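## Task

The reference image called manual has a ring drawn around the hinge bracket, which is the item to relocate. Set it on the mat so it matches the items already lying there, with the same face upward and the same orientation as them, and leave those items where they are. The hinge bracket must sit entirely on the mat, and every object other than the bracket and those items must be cleared off the mat. Nothing may end up tipped over.

## Robot and tools

Robot: two arms, left_arm and right_arm. left_arm carries a left hand and is on the +y side; right_arm carries a right hand. Calibrated bases: left_arm at (-0.013, +0.363, 0) m, right_arm at (+0.028, -0.354, 0) m, both nearly unrotated. A camera stand sits behind the arms. Loose objects may get nudged now and then.

Frames: the scene frame has its origin at table height between the nominal bases, +z up, +x out across the table, +y toward left_arm (image left/right does not follow these names). Reported hand positions (m) and quat_wxyz use the scene frame. Offsets you send use the axes of each arm's current Hand target.

Hand point: fixed to the palm, 0.05 m in front of it and 0.15 m beyond the wrist face. Its +z runs along the straight fingers, +y comes out of the palm, +x crosses the palm away from the thumb on the right hand (toward the thumb on the left hand). Straight fingers extend 0.06-0.07 m past it along +z, their centre lines 0.06 m behind it along -y. A wrist bracket on the little-finger side reaches 0.10 m across the palm and can strike things. The arms are loose: expect the hand to rest 1-3 cm (sometimes 5 cm) off, usually low, without any contact. Each step the commanded orientation is clipped to within 40 degrees of the measured one.

A row is 28 numbers in [-1, 1], both arms always present: left_arm dx, dy, dz, rx, ry, rz; left hand little, ring, middle, index, thumb_bend, thumb_turn, force_limit, speed; then the same fourteen for right_arm. Pose numbers are offsets from that arm's Hand target as it stood when the action or move began (not from the previous row); 1.0 equals 0.6 m or 180 degrees; rx, ry, rz form one rotation vector. Sending six zeros re-requests the current Hand target. Finger and thumb numbers are absolute targets: +1 open/straight, -1 closed; thumb_turn -1 places the thumb opposite the fingers, +1 beside the palm. force_limit maps -1..+1 to about 0..10 N (thumb motors 0..15 N); speed rises to full at +0.48. Hand numbers never mean 'unchanged': to keep a hand as is, repeat its last executed eight numbers (or, before any, its hand_measured plus hand_force_limit and hand_speed). With the thumb turned in, the hand grips things roughly 0.035-0.065 m thick, handles down to 0.025 m. For a soft grip close at speed -0.94 or below. To grip harder, raise force_limit and send a more-closed target; to loosen, send a more-open one.

Tools:
- execute_actions(actions, cameras): actions is a list of actions, each a table of up to 15 rows (one per 1/30 s step); a short table repeats its final row. An empty list returns all camera images; otherwise name cameras to get them.
- move(target, speed, blend, blocking, cameras): target is one 28-number row, or up to 15 such rows, all offsets from the same starting Hand targets. speed in m/s, 0.002 to 4.3 (default 0.25), one value or one per target; turning is capped at twice it in rad/s. blend in m rounds corners (0 means stop at each). Paths are straight, last at least 0.5 s, are cut off at 10 s, and do not avoid obstacles or the other arm. Avoid paths passing near an arm's own base. blocking=false returns after about 0.5 s while motion continues.
- wait(seconds 0 to 10, cameras): arms hold their last command; a running move continues.
- stop(cameras): brakes a running move.
- zoom_image(camera, region): camera is cam_high, cam_left_wrist or cam_right_wrist; region [x0, y0, x1, y1] in pixels of the newest image, at most 504 by 504.
- show_instructions(): shows the reference images, including manual.
- finished_scene(scene): integer number of the current scene; irreversible.

Cameras are 896x504, calibrated in OpenCV convention; wrist views may lag while the arm moves.

Results: end_effector_position and end_effector_quat_wxyz; Hand target (base for your next offsets); Joint positions, velocities and torques; hand_measured, hand_stopped_by (moving, target, force, stalled, fault) and hand_load_n, each six values in motor order. A load near 0 on a held item means the grip was lost. move adds a 'move:' line with the ending (done, off_target, moving, held, fault) and limits (paced means clipped, held means steps withheld). done only means within 10 mm and 2 degrees; it says nothing about contact. MOTOR HOT appears at 85 °C; at 100 °C the arm goes limp for 30-60 s. Holding loads, stretched poses and pushing against unreachable targets heat motors.

Avoid: dropping parts or releasing them while moving, fast or hard contact, pressing into blocked targets (command back past the hand point to release), the two hands touching or one gripping the other, anything leaving the table, and knocking items over. Slow, smooth motion is safer.

Each tool is called after "Call:" as name([rows], argument=value, ...), one row to a line, values as JSON.

Reference images:

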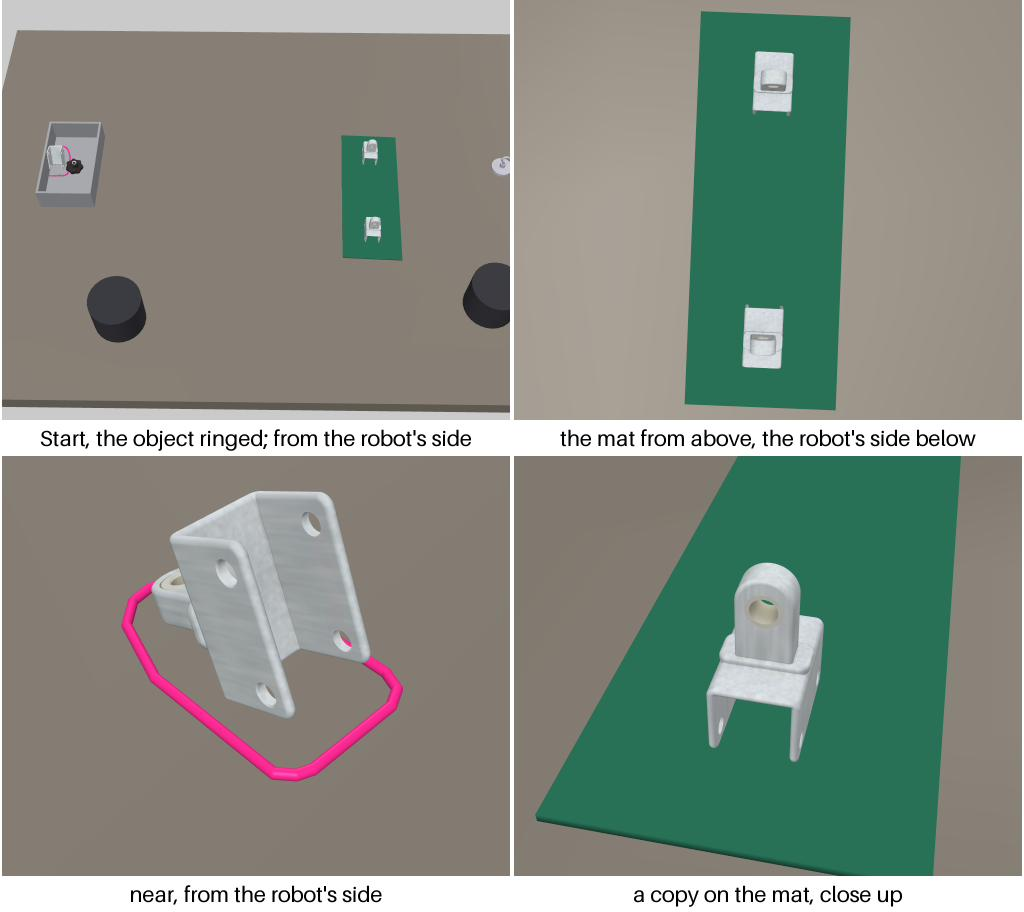

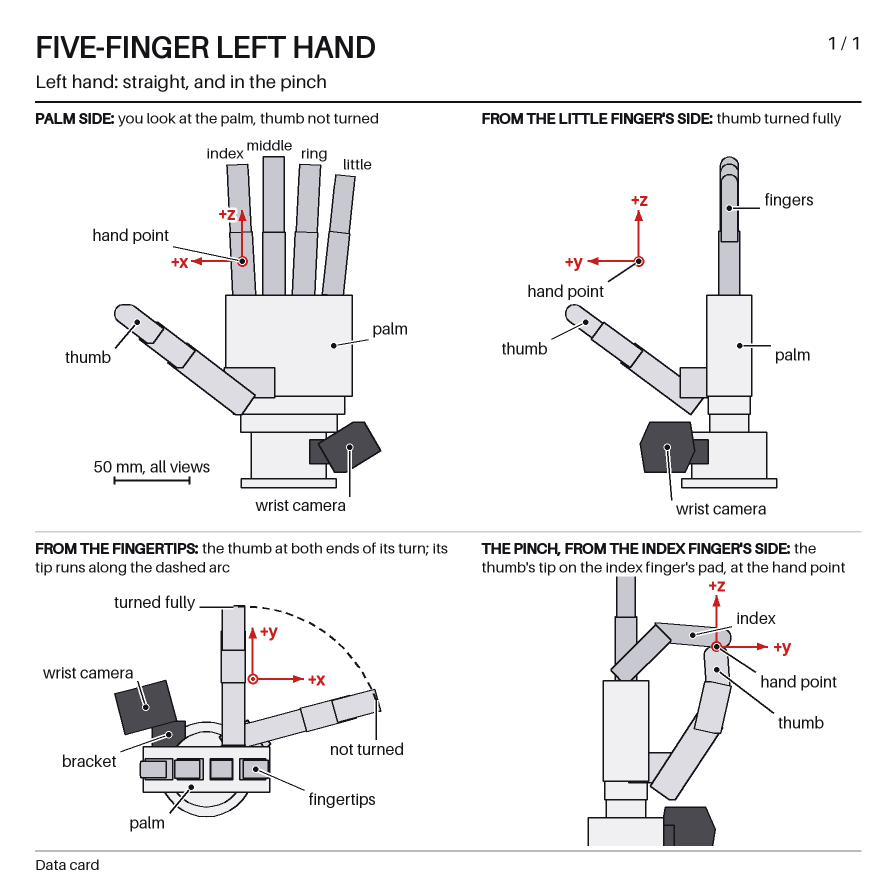

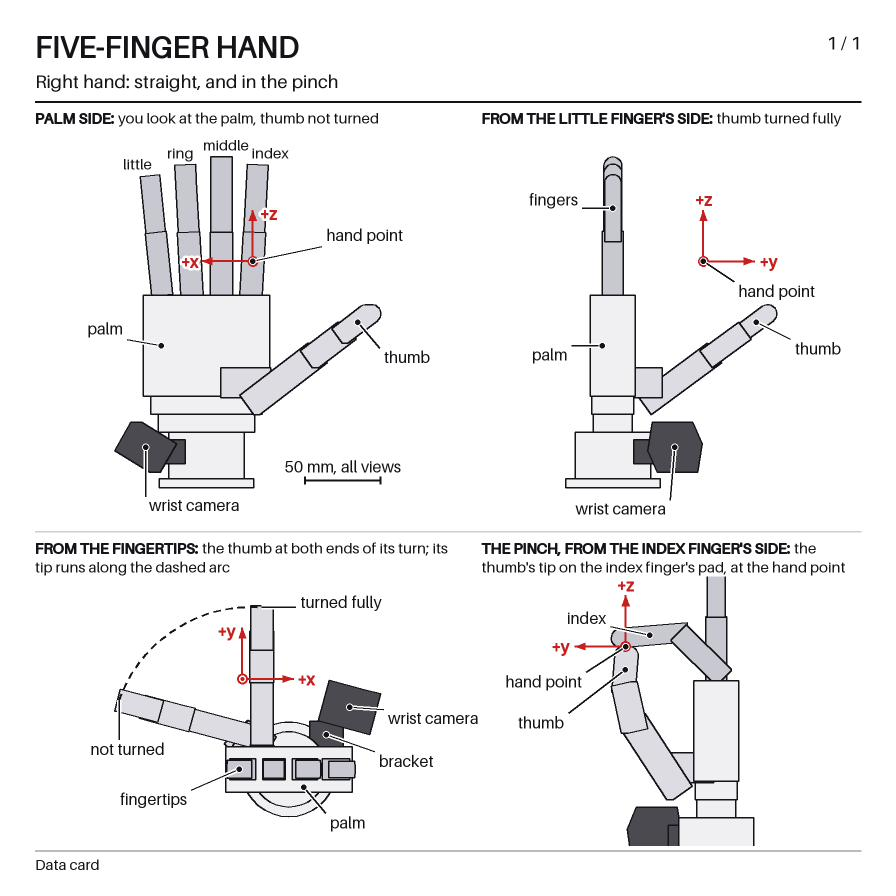

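## Session

Call:
execute_actions(actions=[])

Call:
show_instructions()

Scene clock: 0.00 s.
left_arm: end_effector_position=(+0.3092, +0.1881, +0.1898) hand_measured=(+1.000, +1.000, +1.000, +1.000, +1.000, +1.000) hand_load_n=(+0.0, +0.0, +0.0, +0.0, +0.0, +0.0) hand_stopped_by=(target, target, target, target, target, target) hand_force_limit=0.00 hand_speed=-0.80 end_effector_quat_wxyz=(+0.076, +0.728, -0.670, -0.123) | right_arm: end_effector_position=(+0.7085, -0.2787, +0.1203) hand_measured=(+1.000, +1.000, +1.000, +1.000, +1.000, +1.000) hand_load_n=(+0.0, +0.0, +0.0, +0.0, +0.0, +0.5) hand_stopped_by=(target, target, target, target, target, target) hand_force_limit=0.00 hand_speed=-0.80 end_effector_quat_wxyz=(-0.013, +0.639, -0.558, +0.530)
Joint positions: left_arm=[-0.339 1.607 1.413 -1.663 0.04 -0.409] | right_arm=[0.291 1.899 1.481 -0.321 0.862 -0.225]
Joint velocities: within noise
Joint torques (N m): no reading
Motor temperatures (°C): left_arm=[25 27 41 28 29 26] | right_arm=[26 27 33 29 27 26]
Heat: left arm: hottest elbow 41 °C; right arm: hottest elbow 33 °C.
Hand target: left_arm +0.3162, +0.1851, +0.2034; +0.070, +0.728, -0.674, -0.104 | right_arm +0.7192, -0.2762, +0.1410; -0.027, +0.627, -0.560, +0.541
camera_calibration:
cam_left_wrist: T_world_to_cam=[[0.938592, -0.208185, -0.275145, -0.198002], [-0.0955335, -0.923082, 0.372548, 0.153121], [-0.33154, -0.323385, -0.886286, 0.44564], [0, 0, 0, 1]] pos_world=[0.348218, 0.244236, 0.283441]
cam_right_wrist: T_world_to_cam=[[-0.735727, -0.52446, -0.428541, 0.426973], [-0.407566, 0.848191, -0.338323, 0.545776], [0.540922, -0.0742545, -0.837789, -0.188131], [0, 0, 0, 1]] pos_world=[0.63834, -0.252961, 0.210011]

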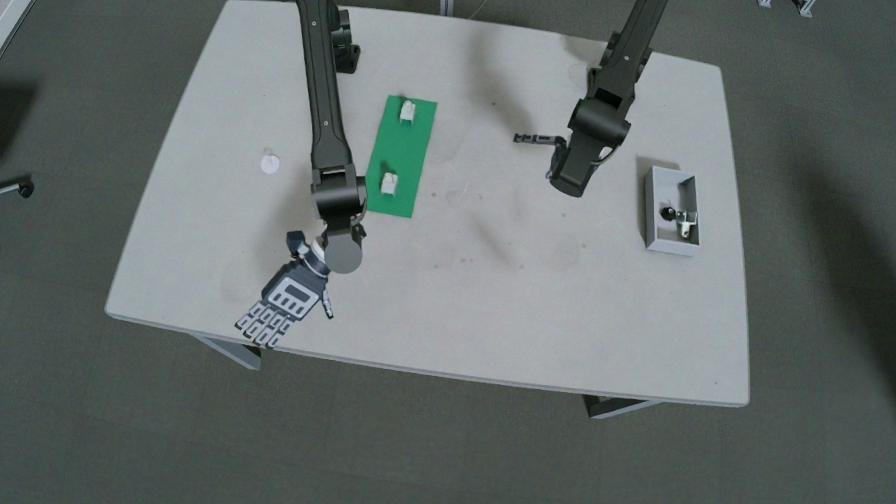

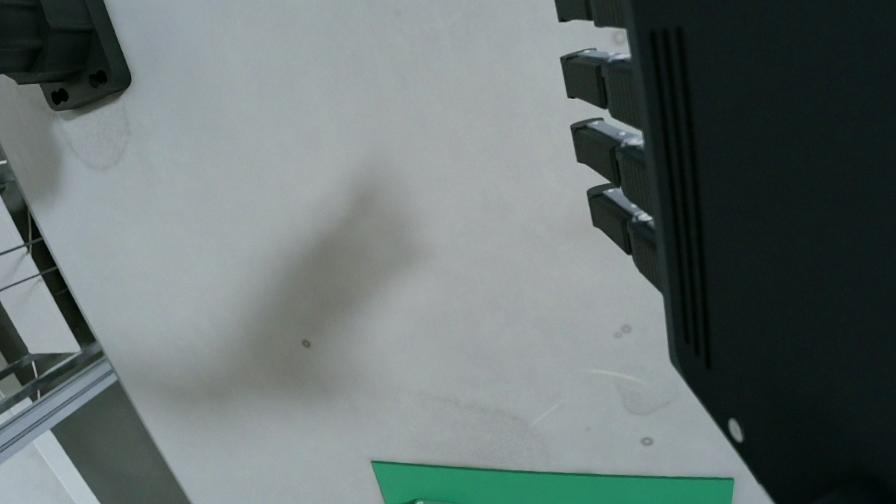

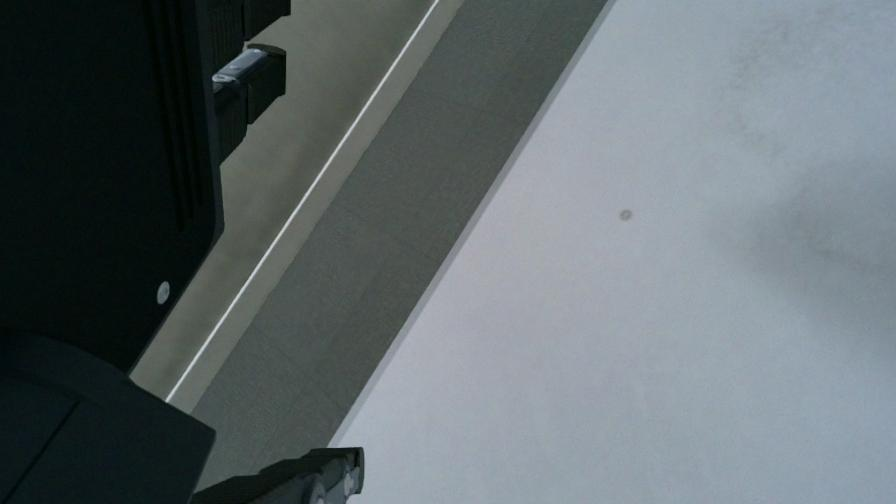

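Reference images for this scene: manual, FIVE-FINGER LEFT HAND page 1, FIVE-FINGER HAND page 1.

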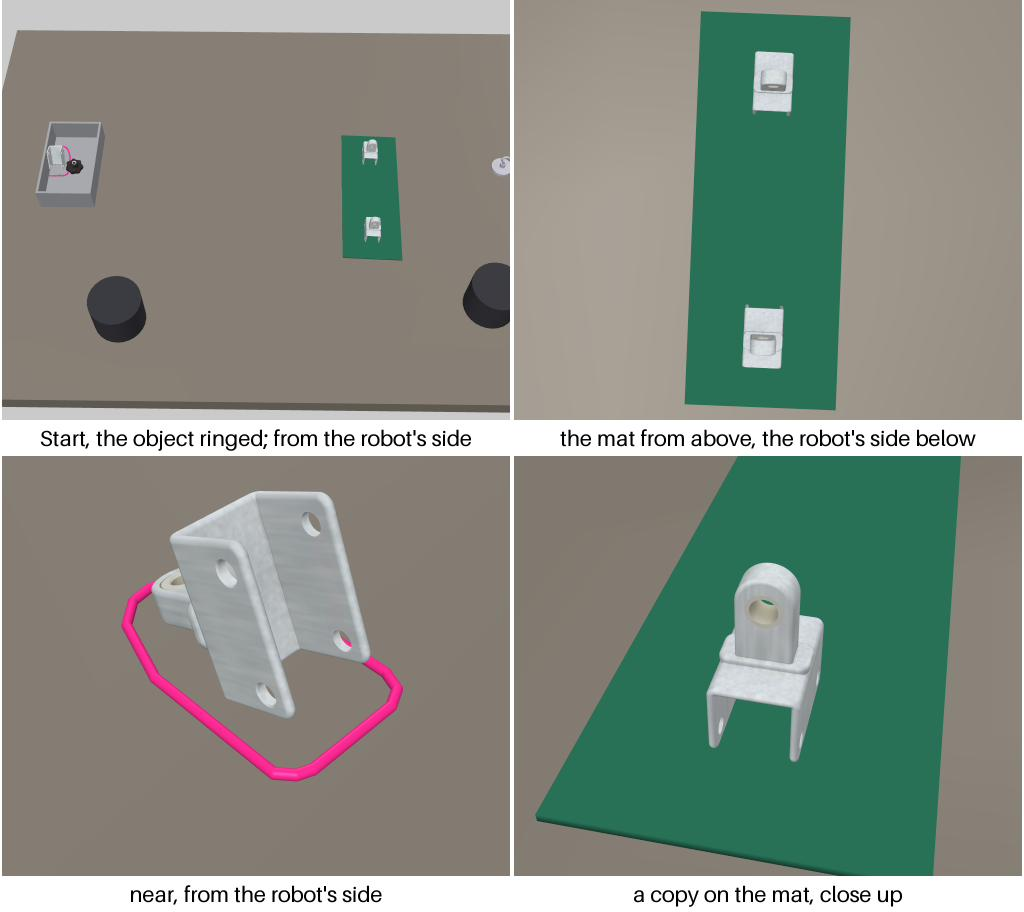

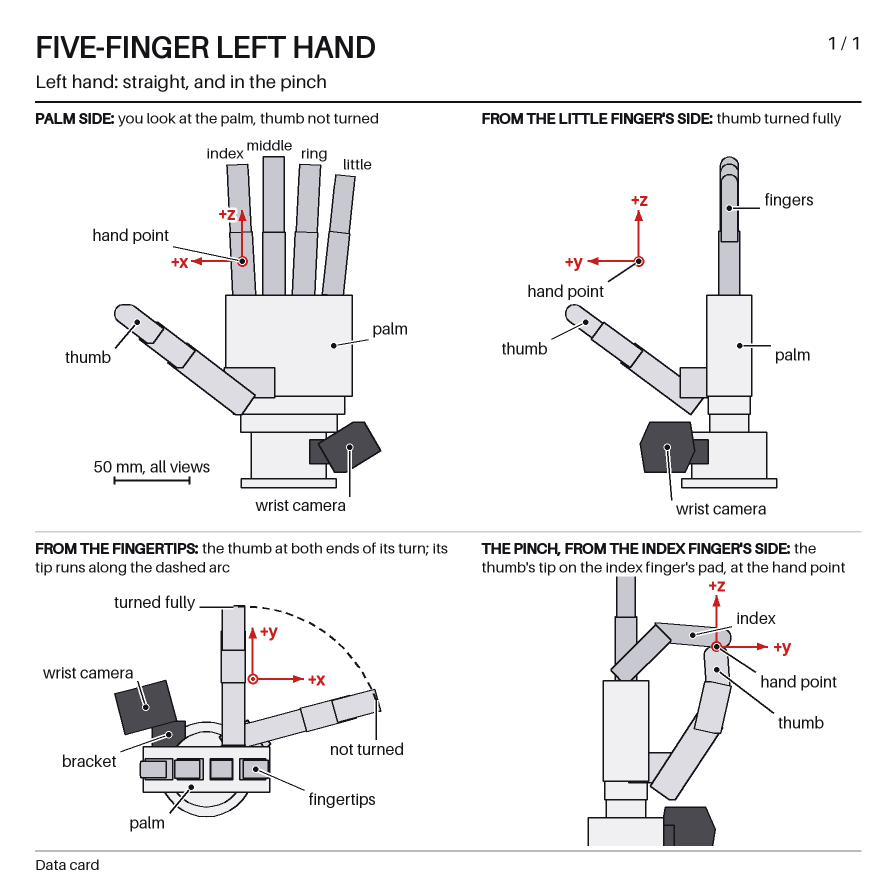

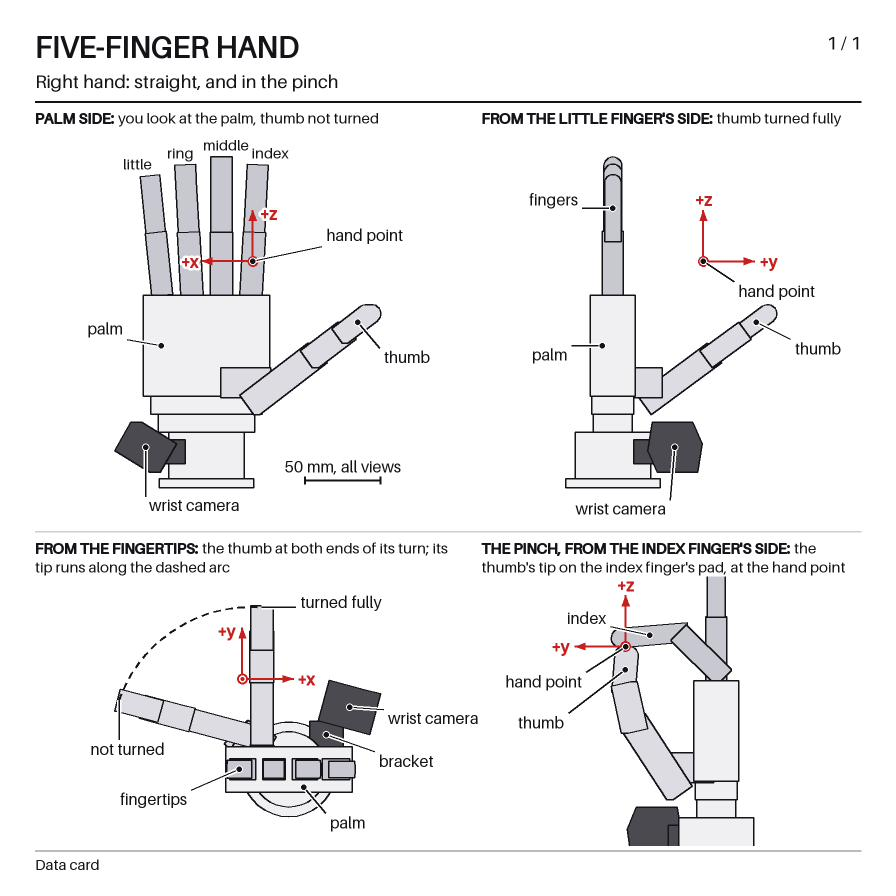

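Call:
zoom_image(camera="cam_high", region=[630, 150, 720, 270])

Call:
zoom_image(camera="cam_high", region=[350, 80, 460, 230])

Scaled by 4.200 from the camera's 896x504 image, which has a finer 1280x720 frame.

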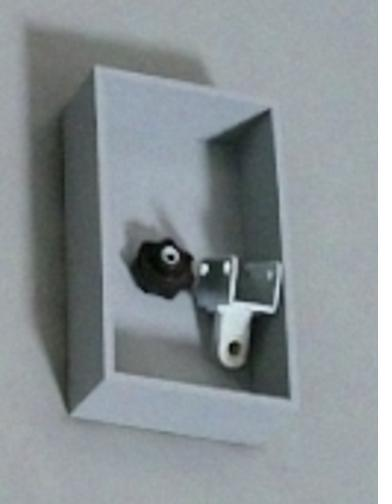

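Scaled by 3.360 from the camera's 896x504 image, which has a finer 1280x720 frame.

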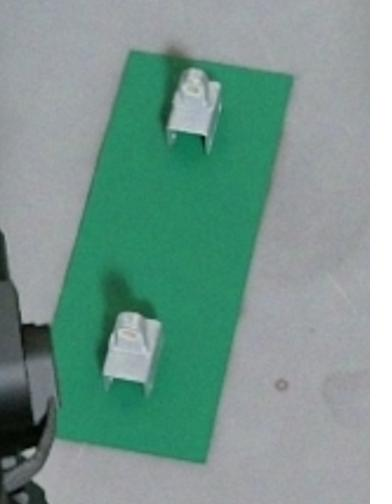

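Call:
move(target=[-0.6049,-0.2393,-0.1395,0,0,0,1,1,1,1,1,1,0.0,-0.8,0.1337,0.2881,-0.4745,-0.036,-0.3682,-0.114,1,1,1,1,1,1,0.0,-0.8], speed=0.2, cameras=["all"])

Scene clock: 231.60 s.
left_arm: end_effector_position=(+0.4398, +0.5506, +0.2526) hand_measured=(+1.000, +1.000, +1.000, +1.000, +1.000, +1.000) hand_load_n=(-0.5, +0.0, +0.0, +0.0, +0.0, +0.0) hand_stopped_by=(target, target, target, target, target, target) hand_force_limit=0.00 hand_speed=-0.80 end_effector_quat_wxyz=(-0.016, +0.736, -0.675, -0.056) | right_arm: end_effector_position=(+0.3842, -0.2308, +0.1926) hand_measured=(+1.000, +1.000, +1.000, +1.000, +1.000, +1.000) hand_load_n=(+0.0, +0.0, +0.0, +0.0, +0.0, +0.0) hand_stopped_by=(target, target, target, target, target, target) hand_force_limit=0.00 hand_speed=-0.80 end_effector_quat_wxyz=(-0.196, +0.905, -0.371, +0.072)
Joint positions: left_arm=[0.367 1.824 1.927 -1.695 -0.115 0.286] | right_arm=[0.202 1.253 1.127 -1.092 -0.236 -0.528]
Joint torques (N m): left_arm=[-0.21 -13.45 12.4 -0.87 -0.41 0.2] | right_arm=[-2.14 -8.94 9.1 0.35 -0.34 -0.24]
Motor temperatures (°C): left_arm=[25 29 50 27 29 26] | right_arm=[26 33 44 29 27 26]
Heat: left arm: hottest elbow 50 °C; right arm: hottest elbow 44 °C.
Hand target: left_arm +0.4498, +0.5552, +0.2706; +0.070, +0.728, -0.674, -0.104 | right_arm +0.3842, -0.2360, +0.2000; -0.202, +0.904, -0.369, +0.078
Off the commanded pose: left_arm 0.021 m, 11 deg | right_arm 0.009 m, 1 deg.
joint sent to its limit (left arm) — joint 4 (wrist pitch), lower limit. The joint targets are off in position and orientation.
move: off_target (left_arm)
camera_calibration:
cam_left_wrist: T_world_to_cam=[[0.975401, -0.208889, -0.0704108, -0.295296], [-0.178912, -0.936783, 0.300711, 0.539239], [-0.128775, -0.280717, -0.951112, 0.565515], [0, 0, 0, 1]] pos_world=[0.457332, 0.602216, 0.354921]
cam_right_wrist: T_world_to_cam=[[-0.464535, -0.798064, -0.383799, 0.0685672], [-0.827389, 0.236661, 0.509332, 0.254302], [-0.315649, 0.554153, -0.770246, 0.512482], [0, 0, 0, 1]] pos_world=[0.404023, -0.289456, 0.291529]

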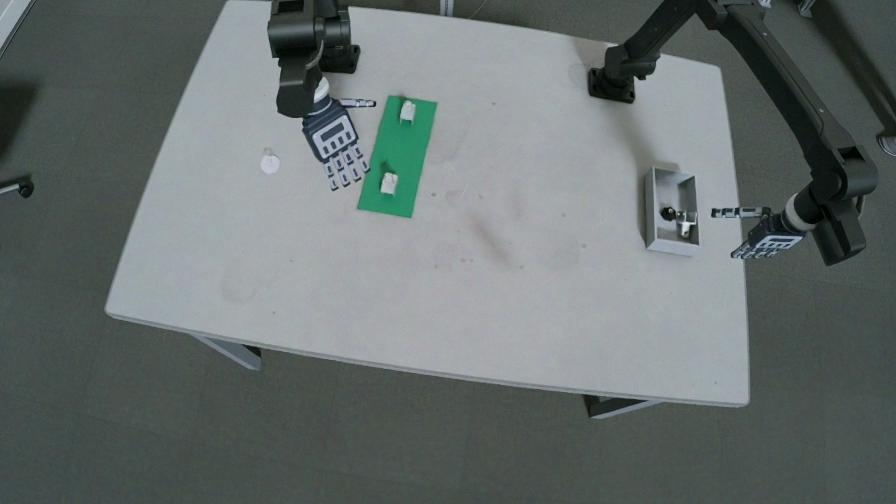

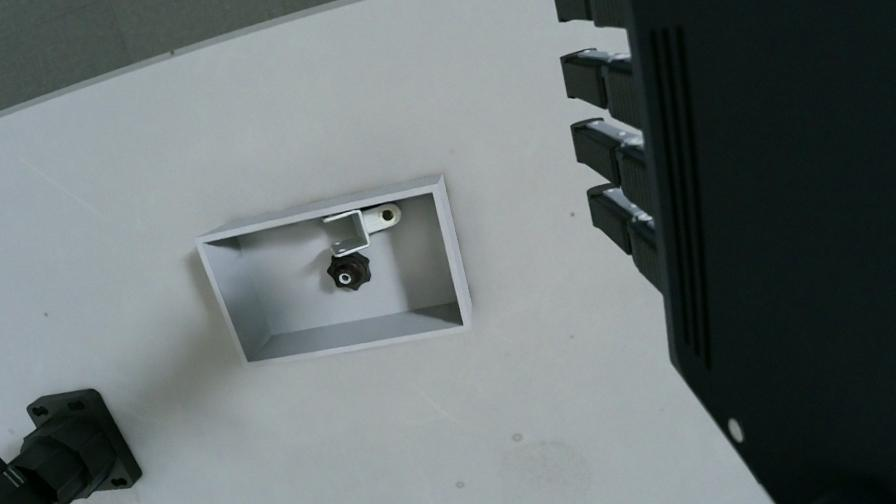

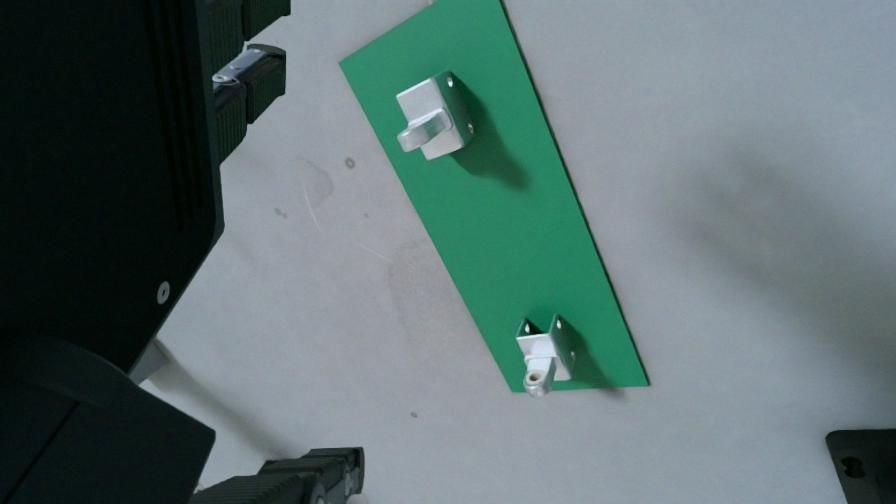

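Great views. Zoom.

Call:
zoom_image(camera="cam_left_wrist", region=[290, 170, 450, 310])

Call:
zoom_image(camera="cam_right_wrist", region=[370, 50, 500, 180])

Call:
zoom_image(camera="cam_right_wrist", region=[490, 290, 620, 410])

Scaled by 3.150 from the camera's 896x504 image, which has a finer 1280x720 frame.

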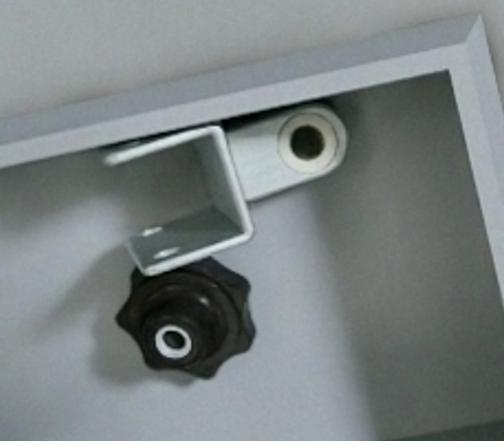

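Scaled by 3.877 from the camera's 896x504 image, which has a finer 1280x720 frame.

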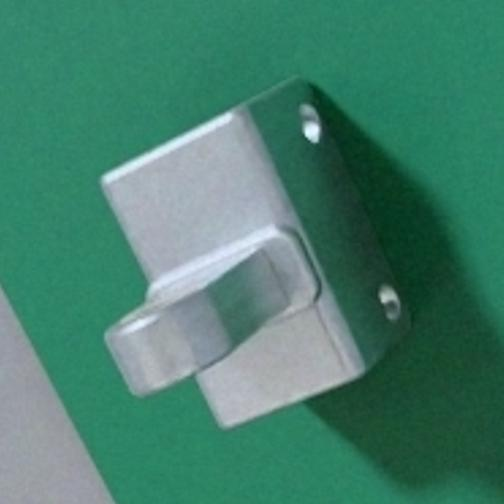

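Scaled by 3.877 from the camera's 896x504 image, which has a finer 1280x720 frame.

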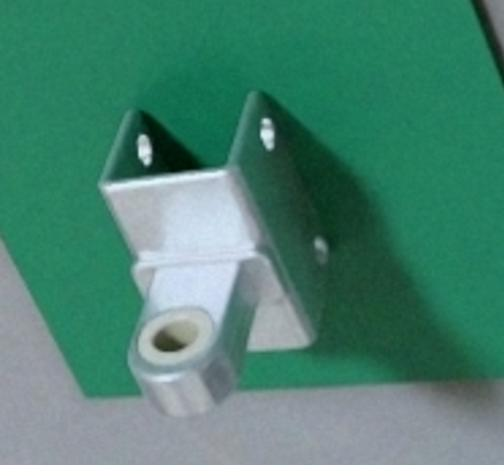

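Call:
zoom_image(camera="cam_left_wrist", region=[315, 190, 415, 265])

Scaled by 5.040 from the camera's 896x504 image, which has a finer 1280x720 frame.

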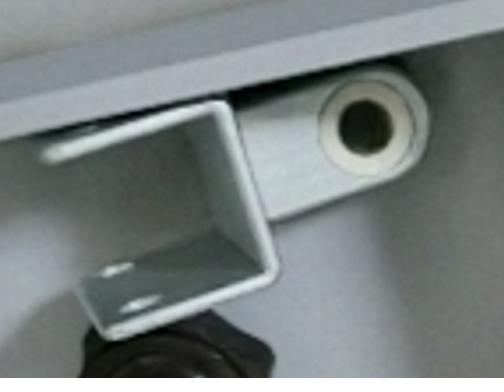

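Call:
move(target=[0.0252,0.0745,0.2418,0.4557,0.0204,-0.0035,1,1,1,0.1,0.5,-0.75,0.0,0.2,0,0,0,0,0,0,1,1,1,1,1,1,0.0,-0.8], speed=0.15, cameras=["cam_high","cam_left_wrist"])

Scene clock: 705.63 s.
left_arm: end_effector_position=(+0.3655, +0.5355, +0.1217) hand_measured=(+1.000, +1.000, +1.000, +0.100, +0.500, -0.750) hand_load_n=(+0.0, +0.0, +0.0, +0.0, +0.0, +0.0) hand_stopped_by=(target, target, target, target, target, target) hand_force_limit=0.00 hand_speed=0.20 end_effector_quat_wxyz=(-0.384, +0.614, -0.577, +0.377) | right_arm: end_effector_position=(+0.3842, -0.2308, +0.1926) hand_measured=(+1.000, +1.000, +1.000, +1.000, +1.000, +1.000) hand_load_n=(+0.0, +0.0, +0.0, +0.0, +0.0, +0.0) hand_stopped_by=(target, target, target, target, target, target) hand_force_limit=0.00 hand_speed=-0.80 end_effector_quat_wxyz=(-0.196, +0.905, -0.371, +0.072)
Joint positions: left_arm=[0.715 1.112 0.546 0.028 0.609 0.307] | right_arm=[0.202 1.253 1.127 -1.092 -0.236 -0.528]
Joint torques (N m): left_arm=[0.44 -5.71 8.8 2.41 0.46 -0.07] | right_arm=[-2.2 -8.88 9.11 0.39 -0.34 -0.25]
Motor temperatures (°C): left_arm=[25 32 56 27 29 26] | right_arm=[26 29 40 29 27 26]
Heat: left arm: hottest elbow 56 °C; right arm: hottest elbow 40 °C.
Hand target: left_arm +0.3721, +0.5419, +0.1399; -0.406, +0.601, -0.570, +0.385 | right_arm +0.3842, -0.2360, +0.2000; -0.202, +0.904, -0.369, +0.078
Off the commanded pose: left_arm 0.020 m, 3 deg | right_arm 0.009 m, 1 deg.
move: off_target (left_arm)
camera_calibration:
cam_left_wrist: T_world_to_cam=[[0.405034, -0.258695, 0.87694, -0.115272], [-0.418247, -0.905323, -0.0738909, 0.667375], [0.813029, -0.336849, -0.474885, 0.0550935], [0, 0, 0, 1]] pos_world=[0.281024, 0.592928, 0.176562]
Images, in order (width x height): cam_high 896x504, cam_left_wrist 896x504.

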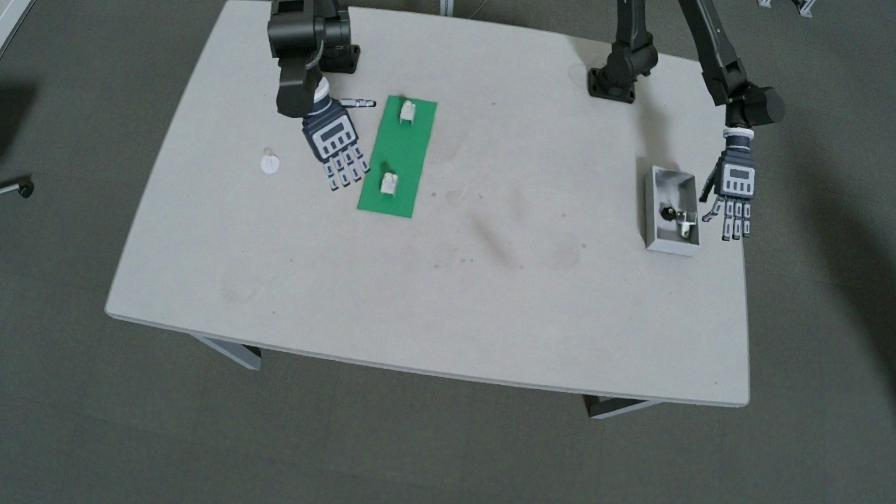

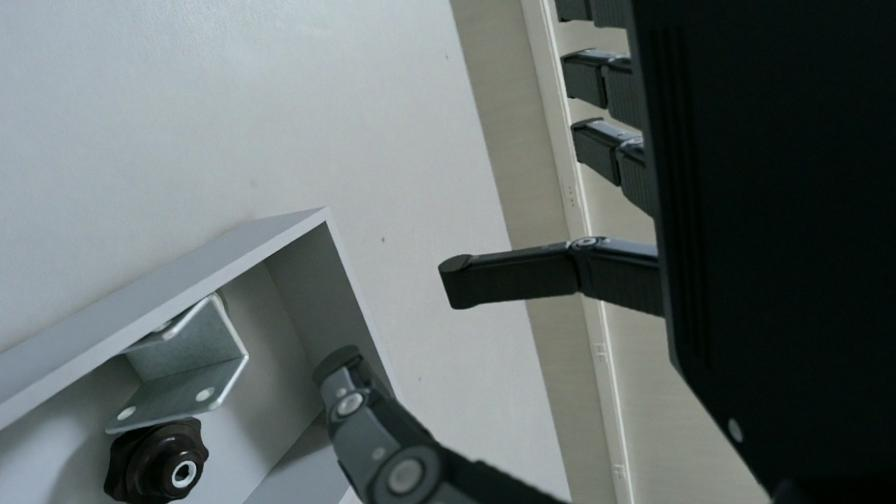

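Call:
zoom_image(camera="cam_left_wrist", region=[80, 260, 380, 504])

Scaled by 1.680 from the camera's 896x504 image, which has a finer 1280x720 frame.

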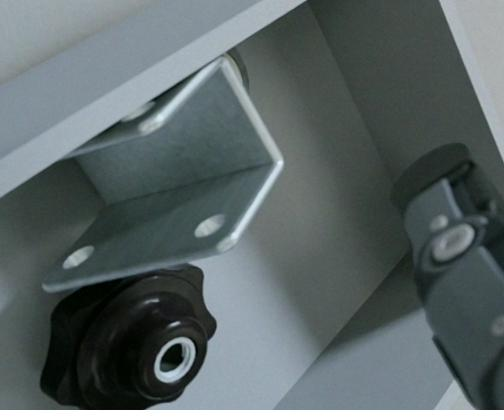

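Call:
move(target=[-0.0068,0.0722,0.0305,-0.0278,0,0,1,1,1,0.1,0.6,-0.6,0.0,0.2,0,0,0,0,0,0,1,1,1,1,1,1,0.0,-0.8], speed=0.08, cameras=["cam_left_wrist"])

Scene clock: 911.00 s.
left_arm: end_effector_position=(+0.3630, +0.5407, +0.0841) hand_measured=(+1.000, +1.000, +1.000, +0.100, +0.600, -0.600) hand_load_n=(+0.0, +0.0, +0.0, +0.0, +0.0, +0.0) hand_stopped_by=(target, target, target, target, target, target) hand_force_limit=0.00 hand_speed=0.20 end_effector_quat_wxyz=(-0.359, +0.637, -0.579, +0.360) | right_arm: end_effector_position=(+0.3842, -0.2308, +0.1926) hand_measured=(+1.000, +1.000, +1.000, +1.000, +1.000, +1.000) hand_load_n=(+0.0, +0.0, +0.0, +0.0, +0.0, +0.0) hand_stopped_by=(target, target, target, target, target, target) hand_force_limit=0.00 hand_speed=-0.80 end_effector_quat_wxyz=(-0.196, +0.905, -0.371, +0.072)
Joint positions: left_arm=[0.715 1.204 0.537 0.052 0.579 0.321] | right_arm=[0.202 1.253 1.127 -1.092 -0.236 -0.528]
Joint torques (N m): left_arm=[-0.67 -5.54 8.59 2.22 0.03 0.2] | right_arm=[-2.26 -8.88 9.1 0.35 -0.34 -0.25]
Motor temperatures (°C): left_arm=[25 29 48 28 29 26] | right_arm=[26 29 40 29 27 26]
Heat: left arm: hottest elbow 48 °C; right arm: hottest elbow 40 °C.
Hand target: left_arm +0.3727, +0.5461, +0.0929; -0.379, +0.619, -0.586, +0.360 | right_arm +0.3842, -0.2360, +0.2000; -0.202, +0.904, -0.369, +0.078
Off the commanded pose: left_arm 0.014 m, 3 deg | right_arm 0.009 m, 1 deg.
move: off_target (left_arm)
camera_calibration:
cam_left_wrist: T_world_to_cam=[[0.469555, -0.227842, 0.852999, -0.118097], [-0.403836, -0.914567, -0.0219861, 0.663625], [0.785134, -0.334147, -0.52145, 0.0536092], [0, 0, 0, 1]] pos_world=[0.281358, 0.597935, 0.143282]
Images, in order (width x height): cam_left_wrist 896x504.

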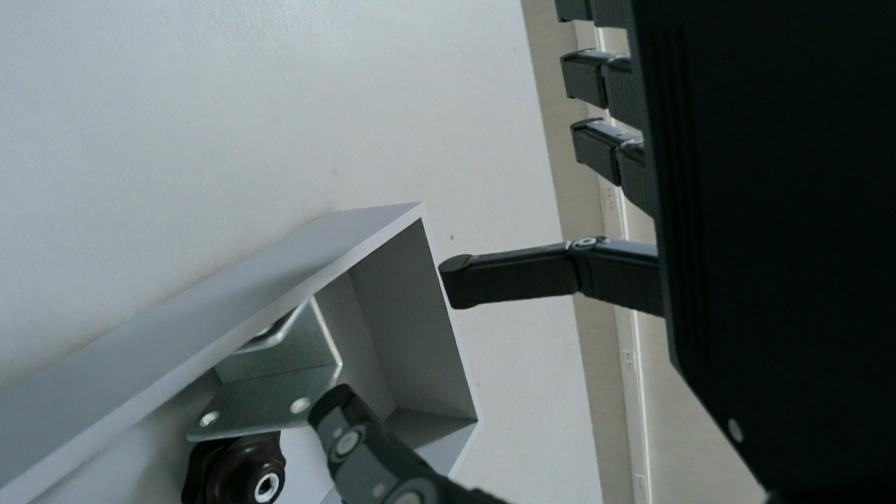

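Call:
move(target=[0.0022,0.0547,0.0362,0,0,0,1,1,1,0.1,0.6,-0.6,0.0,0.2,0,0,0,0,0,0,1,1,1,1,1,1,0.0,-0.8], speed=0.05, cameras=["cam_left_wrist"])

Scene clock: 942.33 s.
left_arm: end_effector_position=(+0.3675, +0.5419, +0.0464) hand_measured=(+1.000, +1.000, +1.000, +0.100, +0.600, -0.600) hand_load_n=(+0.0, +0.0, +0.0, +0.0, +0.0, +0.0) hand_stopped_by=(target, target, target, target, target, target) hand_force_limit=0.00 hand_speed=0.20 end_effector_quat_wxyz=(-0.363, +0.635, -0.581, +0.357) | right_arm: end_effector_position=(+0.3842, -0.2308, +0.1926) hand_measured=(+1.000, +1.000, +1.000, +1.000, +1.000, +1.000) hand_load_n=(+0.0, +0.0, +0.0, +0.0, +0.0, +0.0) hand_stopped_by=(target, target, target, target, target, target) hand_force_limit=0.00 hand_speed=-0.80 end_effector_quat_wxyz=(-0.196, +0.905, -0.371, +0.072)
Joint positions: left_arm=[0.706 1.317 0.494 0.216 0.568 0.321] | right_arm=[0.202 1.253 1.127 -1.092 -0.236 -0.528]
Joint torques (N m): left_arm=[-1.49 -6.18 7.58 2.07 0.02 0.09] | right_arm=[-2.26 -8.76 9.1 0.38 -0.34 -0.25]
Heat: left arm: hottest elbow 49 °C; right arm: hottest elbow 40 °C.
Hand target: left_arm +0.3772, +0.5450, +0.0538; -0.379, +0.619, -0.586, +0.360 | right_arm +0.3842, -0.2360, +0.2000; -0.202, +0.904, -0.369, +0.078
Off the commanded pose: left_arm 0.013 m, 3 deg | right_arm 0.009 m, 1 deg.
move: off_target (left_arm)
camera_calibration:
cam_left_wrist: T_world_to_cam=[[0.468037, -0.236271, 0.851538, -0.082638], [-0.404155, -0.914148, -0.0315041, 0.666069], [0.785875, -0.329408, -0.523345, 0.0281412], [0, 0, 0, 1]] pos_world=[0.285757, 0.598631, 0.106081]
Images, in order (width x height): cam_left_wrist 896x504.

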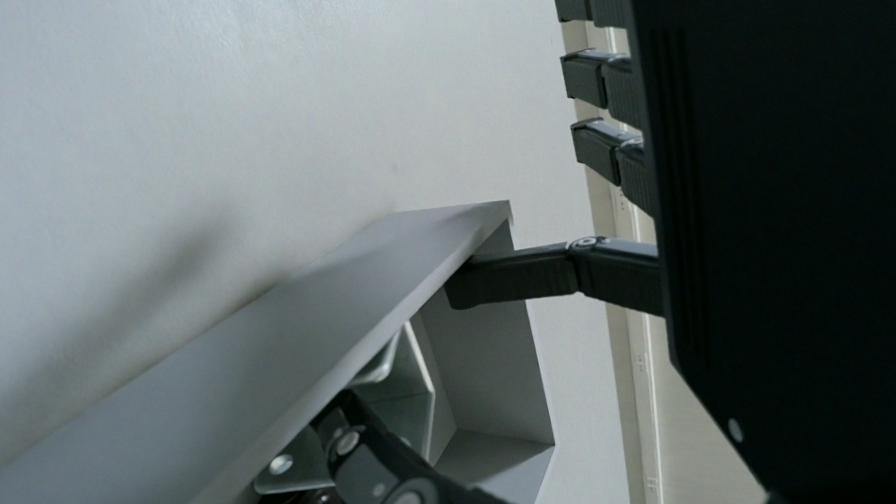

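Call:
zoom_image(camera="cam_left_wrist", region=[240, 240, 560, 504])

Scaled by 1.575 from the camera's 896x504 image, which has a finer 1280x720 frame.

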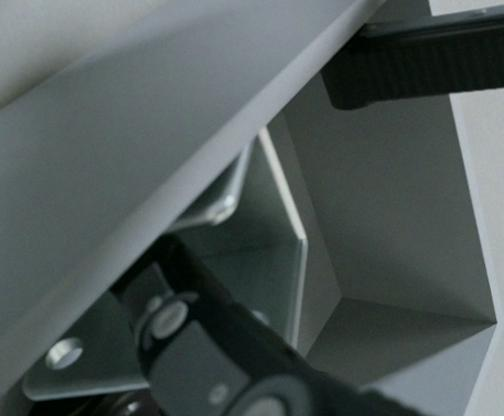

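Call:
move(target=[0.0033,0.0357,0.018,0,0,0,1,1,1,0.1,0.6,-0.6,0.0,0.2,0,0,0,0,0,0,1,1,1,1,1,1,0.0,-0.8], speed=0.03, cameras=["cam_left_wrist","cam_high"])

Call:
zoom_image(camera="cam_left_wrist", region=[240, 240, 560, 504])

Scene clock: 968.00 s.
left_arm: end_effector_position=(+0.3674, +0.5400, +0.0228) hand_measured=(+1.000, +1.000, +1.000, +0.100, +0.600, -0.600) hand_load_n=(+0.0, -0.5, +0.0, +0.0, +0.0, +0.0) hand_stopped_by=(target, target, target, target, target, target) hand_force_limit=0.00 hand_speed=0.20 end_effector_quat_wxyz=(-0.363, +0.634, -0.582, +0.357) | right_arm: end_effector_position=(+0.3842, -0.2308, +0.1926) hand_measured=(+1.000, +1.000, +1.000, +1.000, +1.000, +1.000) hand_load_n=(-0.5, +0.0, +0.0, +0.0, +0.0, +0.0) hand_stopped_by=(target, target, target, target, target, target) hand_force_limit=0.00 hand_speed=-0.80 end_effector_quat_wxyz=(-0.196, +0.905, -0.371, +0.072)
Joint positions: left_arm=[0.701 1.391 0.466 0.319 0.565 0.321] | right_arm=[0.202 1.253 1.127 -1.092 -0.236 -0.528]
Joint torques (N m): left_arm=[-1.03 -6.42 6.87 2.43 0.01 0.08] | right_arm=[-2.32 -8.88 9.11 0.38 -0.34 -0.25]
Heat: left arm: hottest elbow 48 °C; right arm: hottest elbow 40 °C.
Hand target: left_arm +0.3772, +0.5430, +0.0298; -0.379, +0.619, -0.586, +0.360 | right_arm +0.3842, -0.2360, +0.2000; -0.202, +0.904, -0.369, +0.078
Off the commanded pose: left_arm 0.012 m, 3 deg | right_arm 0.009 m, 1 deg.
move: off_target (left_arm)
camera_calibration:
cam_left_wrist: T_world_to_cam=[[0.467499, -0.239281, 0.850993, -0.0609711], [-0.406138, -0.913192, -0.0336559, 0.663853], [0.785173, -0.329887, -0.524097, 0.0157454], [0, 0, 0, 1]] pos_world=[0.285757, 0.59683, 0.0824807]
Images, in order (width x height): cam_high 896x504, cam_left_wrist 896x504.

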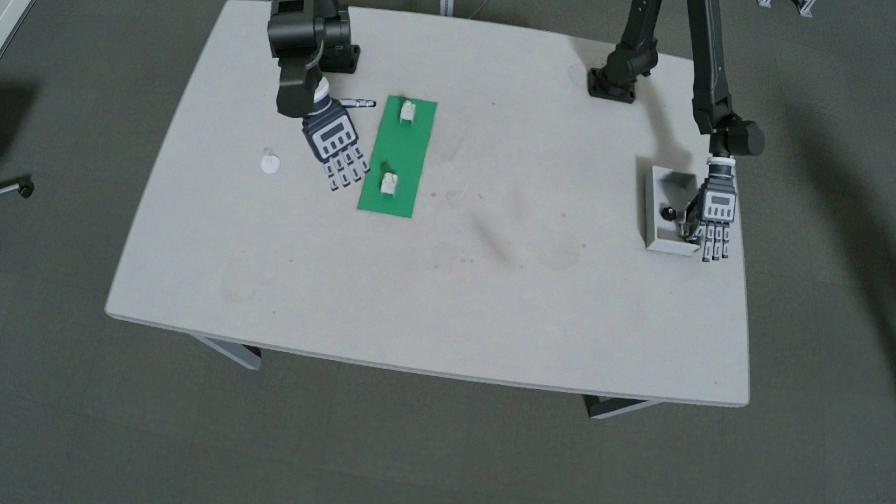

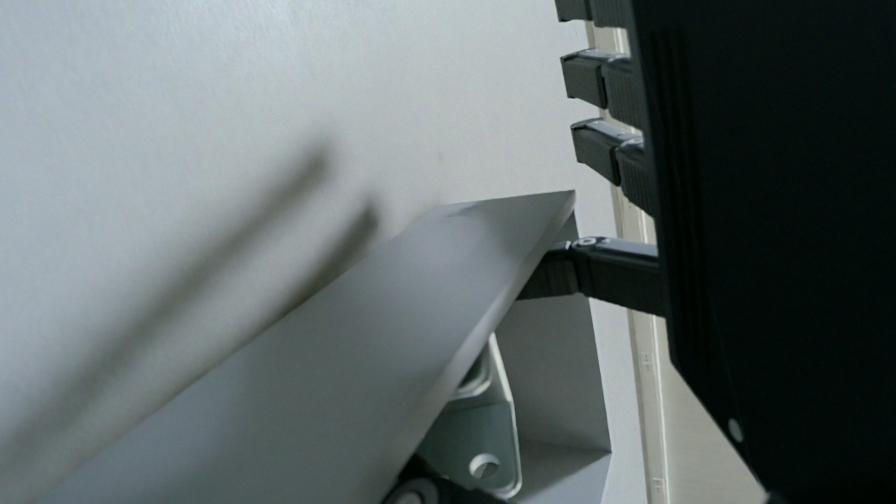

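Scaled by 1.575 from the camera's 896x504 image, which has a finer 1280x720 frame.

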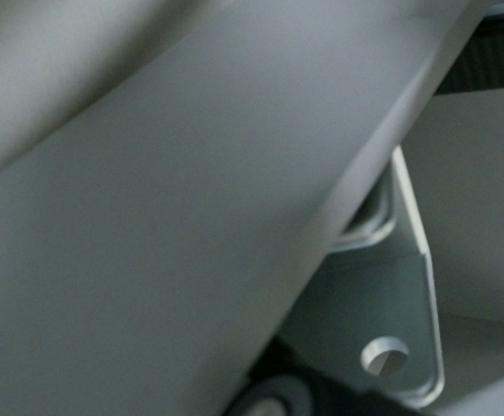

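Call:
move(target=[0,0,0,0,0,0,1,1,1,0.1,0.0,-0.6,-0.6,-0.9,0,0,0,0,0,0,1,1,1,1,1,1,0.0,-0.8], cameras=["cam_left_wrist","cam_high"])

Call:
zoom_image(camera="cam_left_wrist", region=[340, 240, 660, 504])

Scene clock: 983.90 s.
left_arm: end_effector_position=(+0.3681, +0.5398, +0.0232) hand_measured=(+1.000, +1.000, +1.000, +0.100, +0.102, -0.600) hand_load_n=(+0.0, +0.0, +0.0, +2.0, +2.0, +0.0) hand_stopped_by=(target, target, target, target, force, target) hand_force_limit=-0.60 hand_speed=-0.90 end_effector_quat_wxyz=(-0.364, +0.632, -0.583, +0.358) | right_arm: end_effector_position=(+0.3842, -0.2308, +0.1926) hand_measured=(+1.000, +1.000, +1.000, +1.000, +1.000, +1.000) hand_load_n=(+0.0, +0.0, +0.0, +0.0, +0.0, +0.0) hand_stopped_by=(target, target, target, target, target, target) hand_force_limit=0.00 hand_speed=-0.80 end_effector_quat_wxyz=(-0.196, +0.905, -0.371, +0.072)
Joint positions: left_arm=[0.7 1.391 0.466 0.322 0.565 0.321] | right_arm=[0.202 1.253 1.127 -1.092 -0.236 -0.528]
Joint torques (N m): left_arm=[-0.79 -6.07 6.84 2.14 0.06 0.07] | right_arm=[-2.32 -8.88 9.1 0.39 -0.34 -0.25]
Heat: left arm: hottest elbow 47 °C; right arm: hottest elbow 40 °C.
Hand target: left_arm +0.3772, +0.5430, +0.0298; -0.379, +0.619, -0.586, +0.360 | right_arm +0.3842, -0.2360, +0.2000; -0.202, +0.904, -0.369, +0.078
Off the commanded pose: left_arm 0.012 m, 2 deg | right_arm 0.009 m, 1 deg.
move: off_target (left_arm)
camera_calibration:
cam_left_wrist: T_world_to_cam=[[0.46513, -0.241648, 0.851622, -0.059647], [-0.407384, -0.91253, -0.0364306, 0.664159], [0.785934, -0.329992, -0.522888, 0.0150846], [0, 0, 0, 1]] pos_world=[0.286456, 0.59663, 0.08288]
Images, in order (width x height): cam_high 896x504, cam_left_wrist 896x504.

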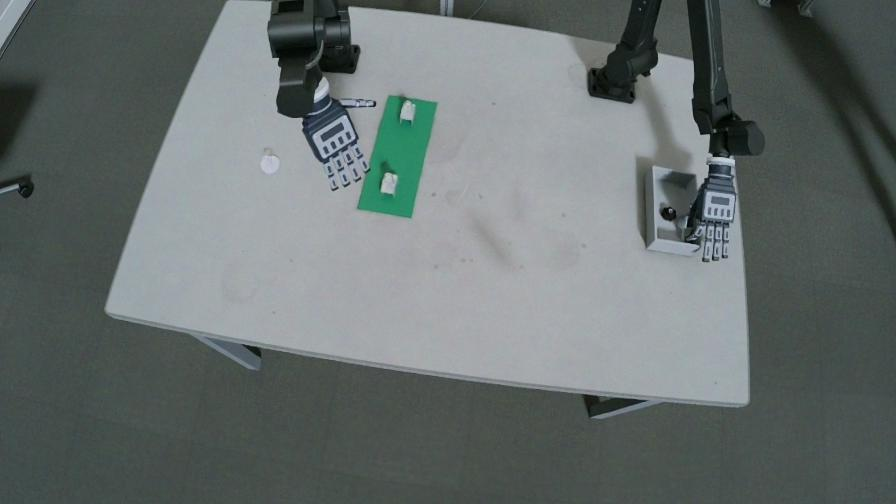

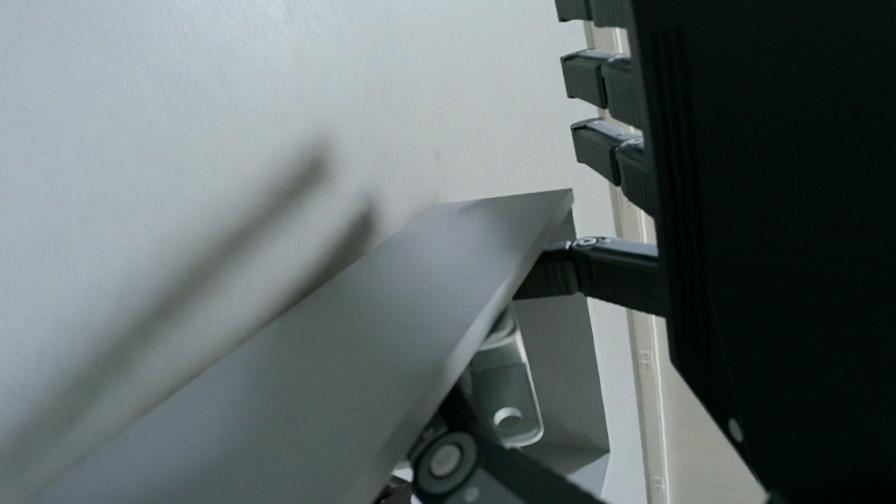

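Scaled by 1.575 from the camera's 896x504 image, which has a finer 1280x720 frame.

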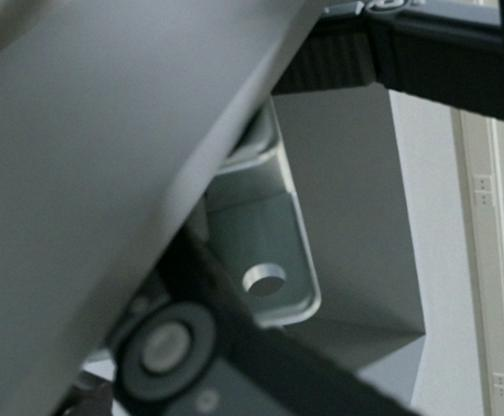

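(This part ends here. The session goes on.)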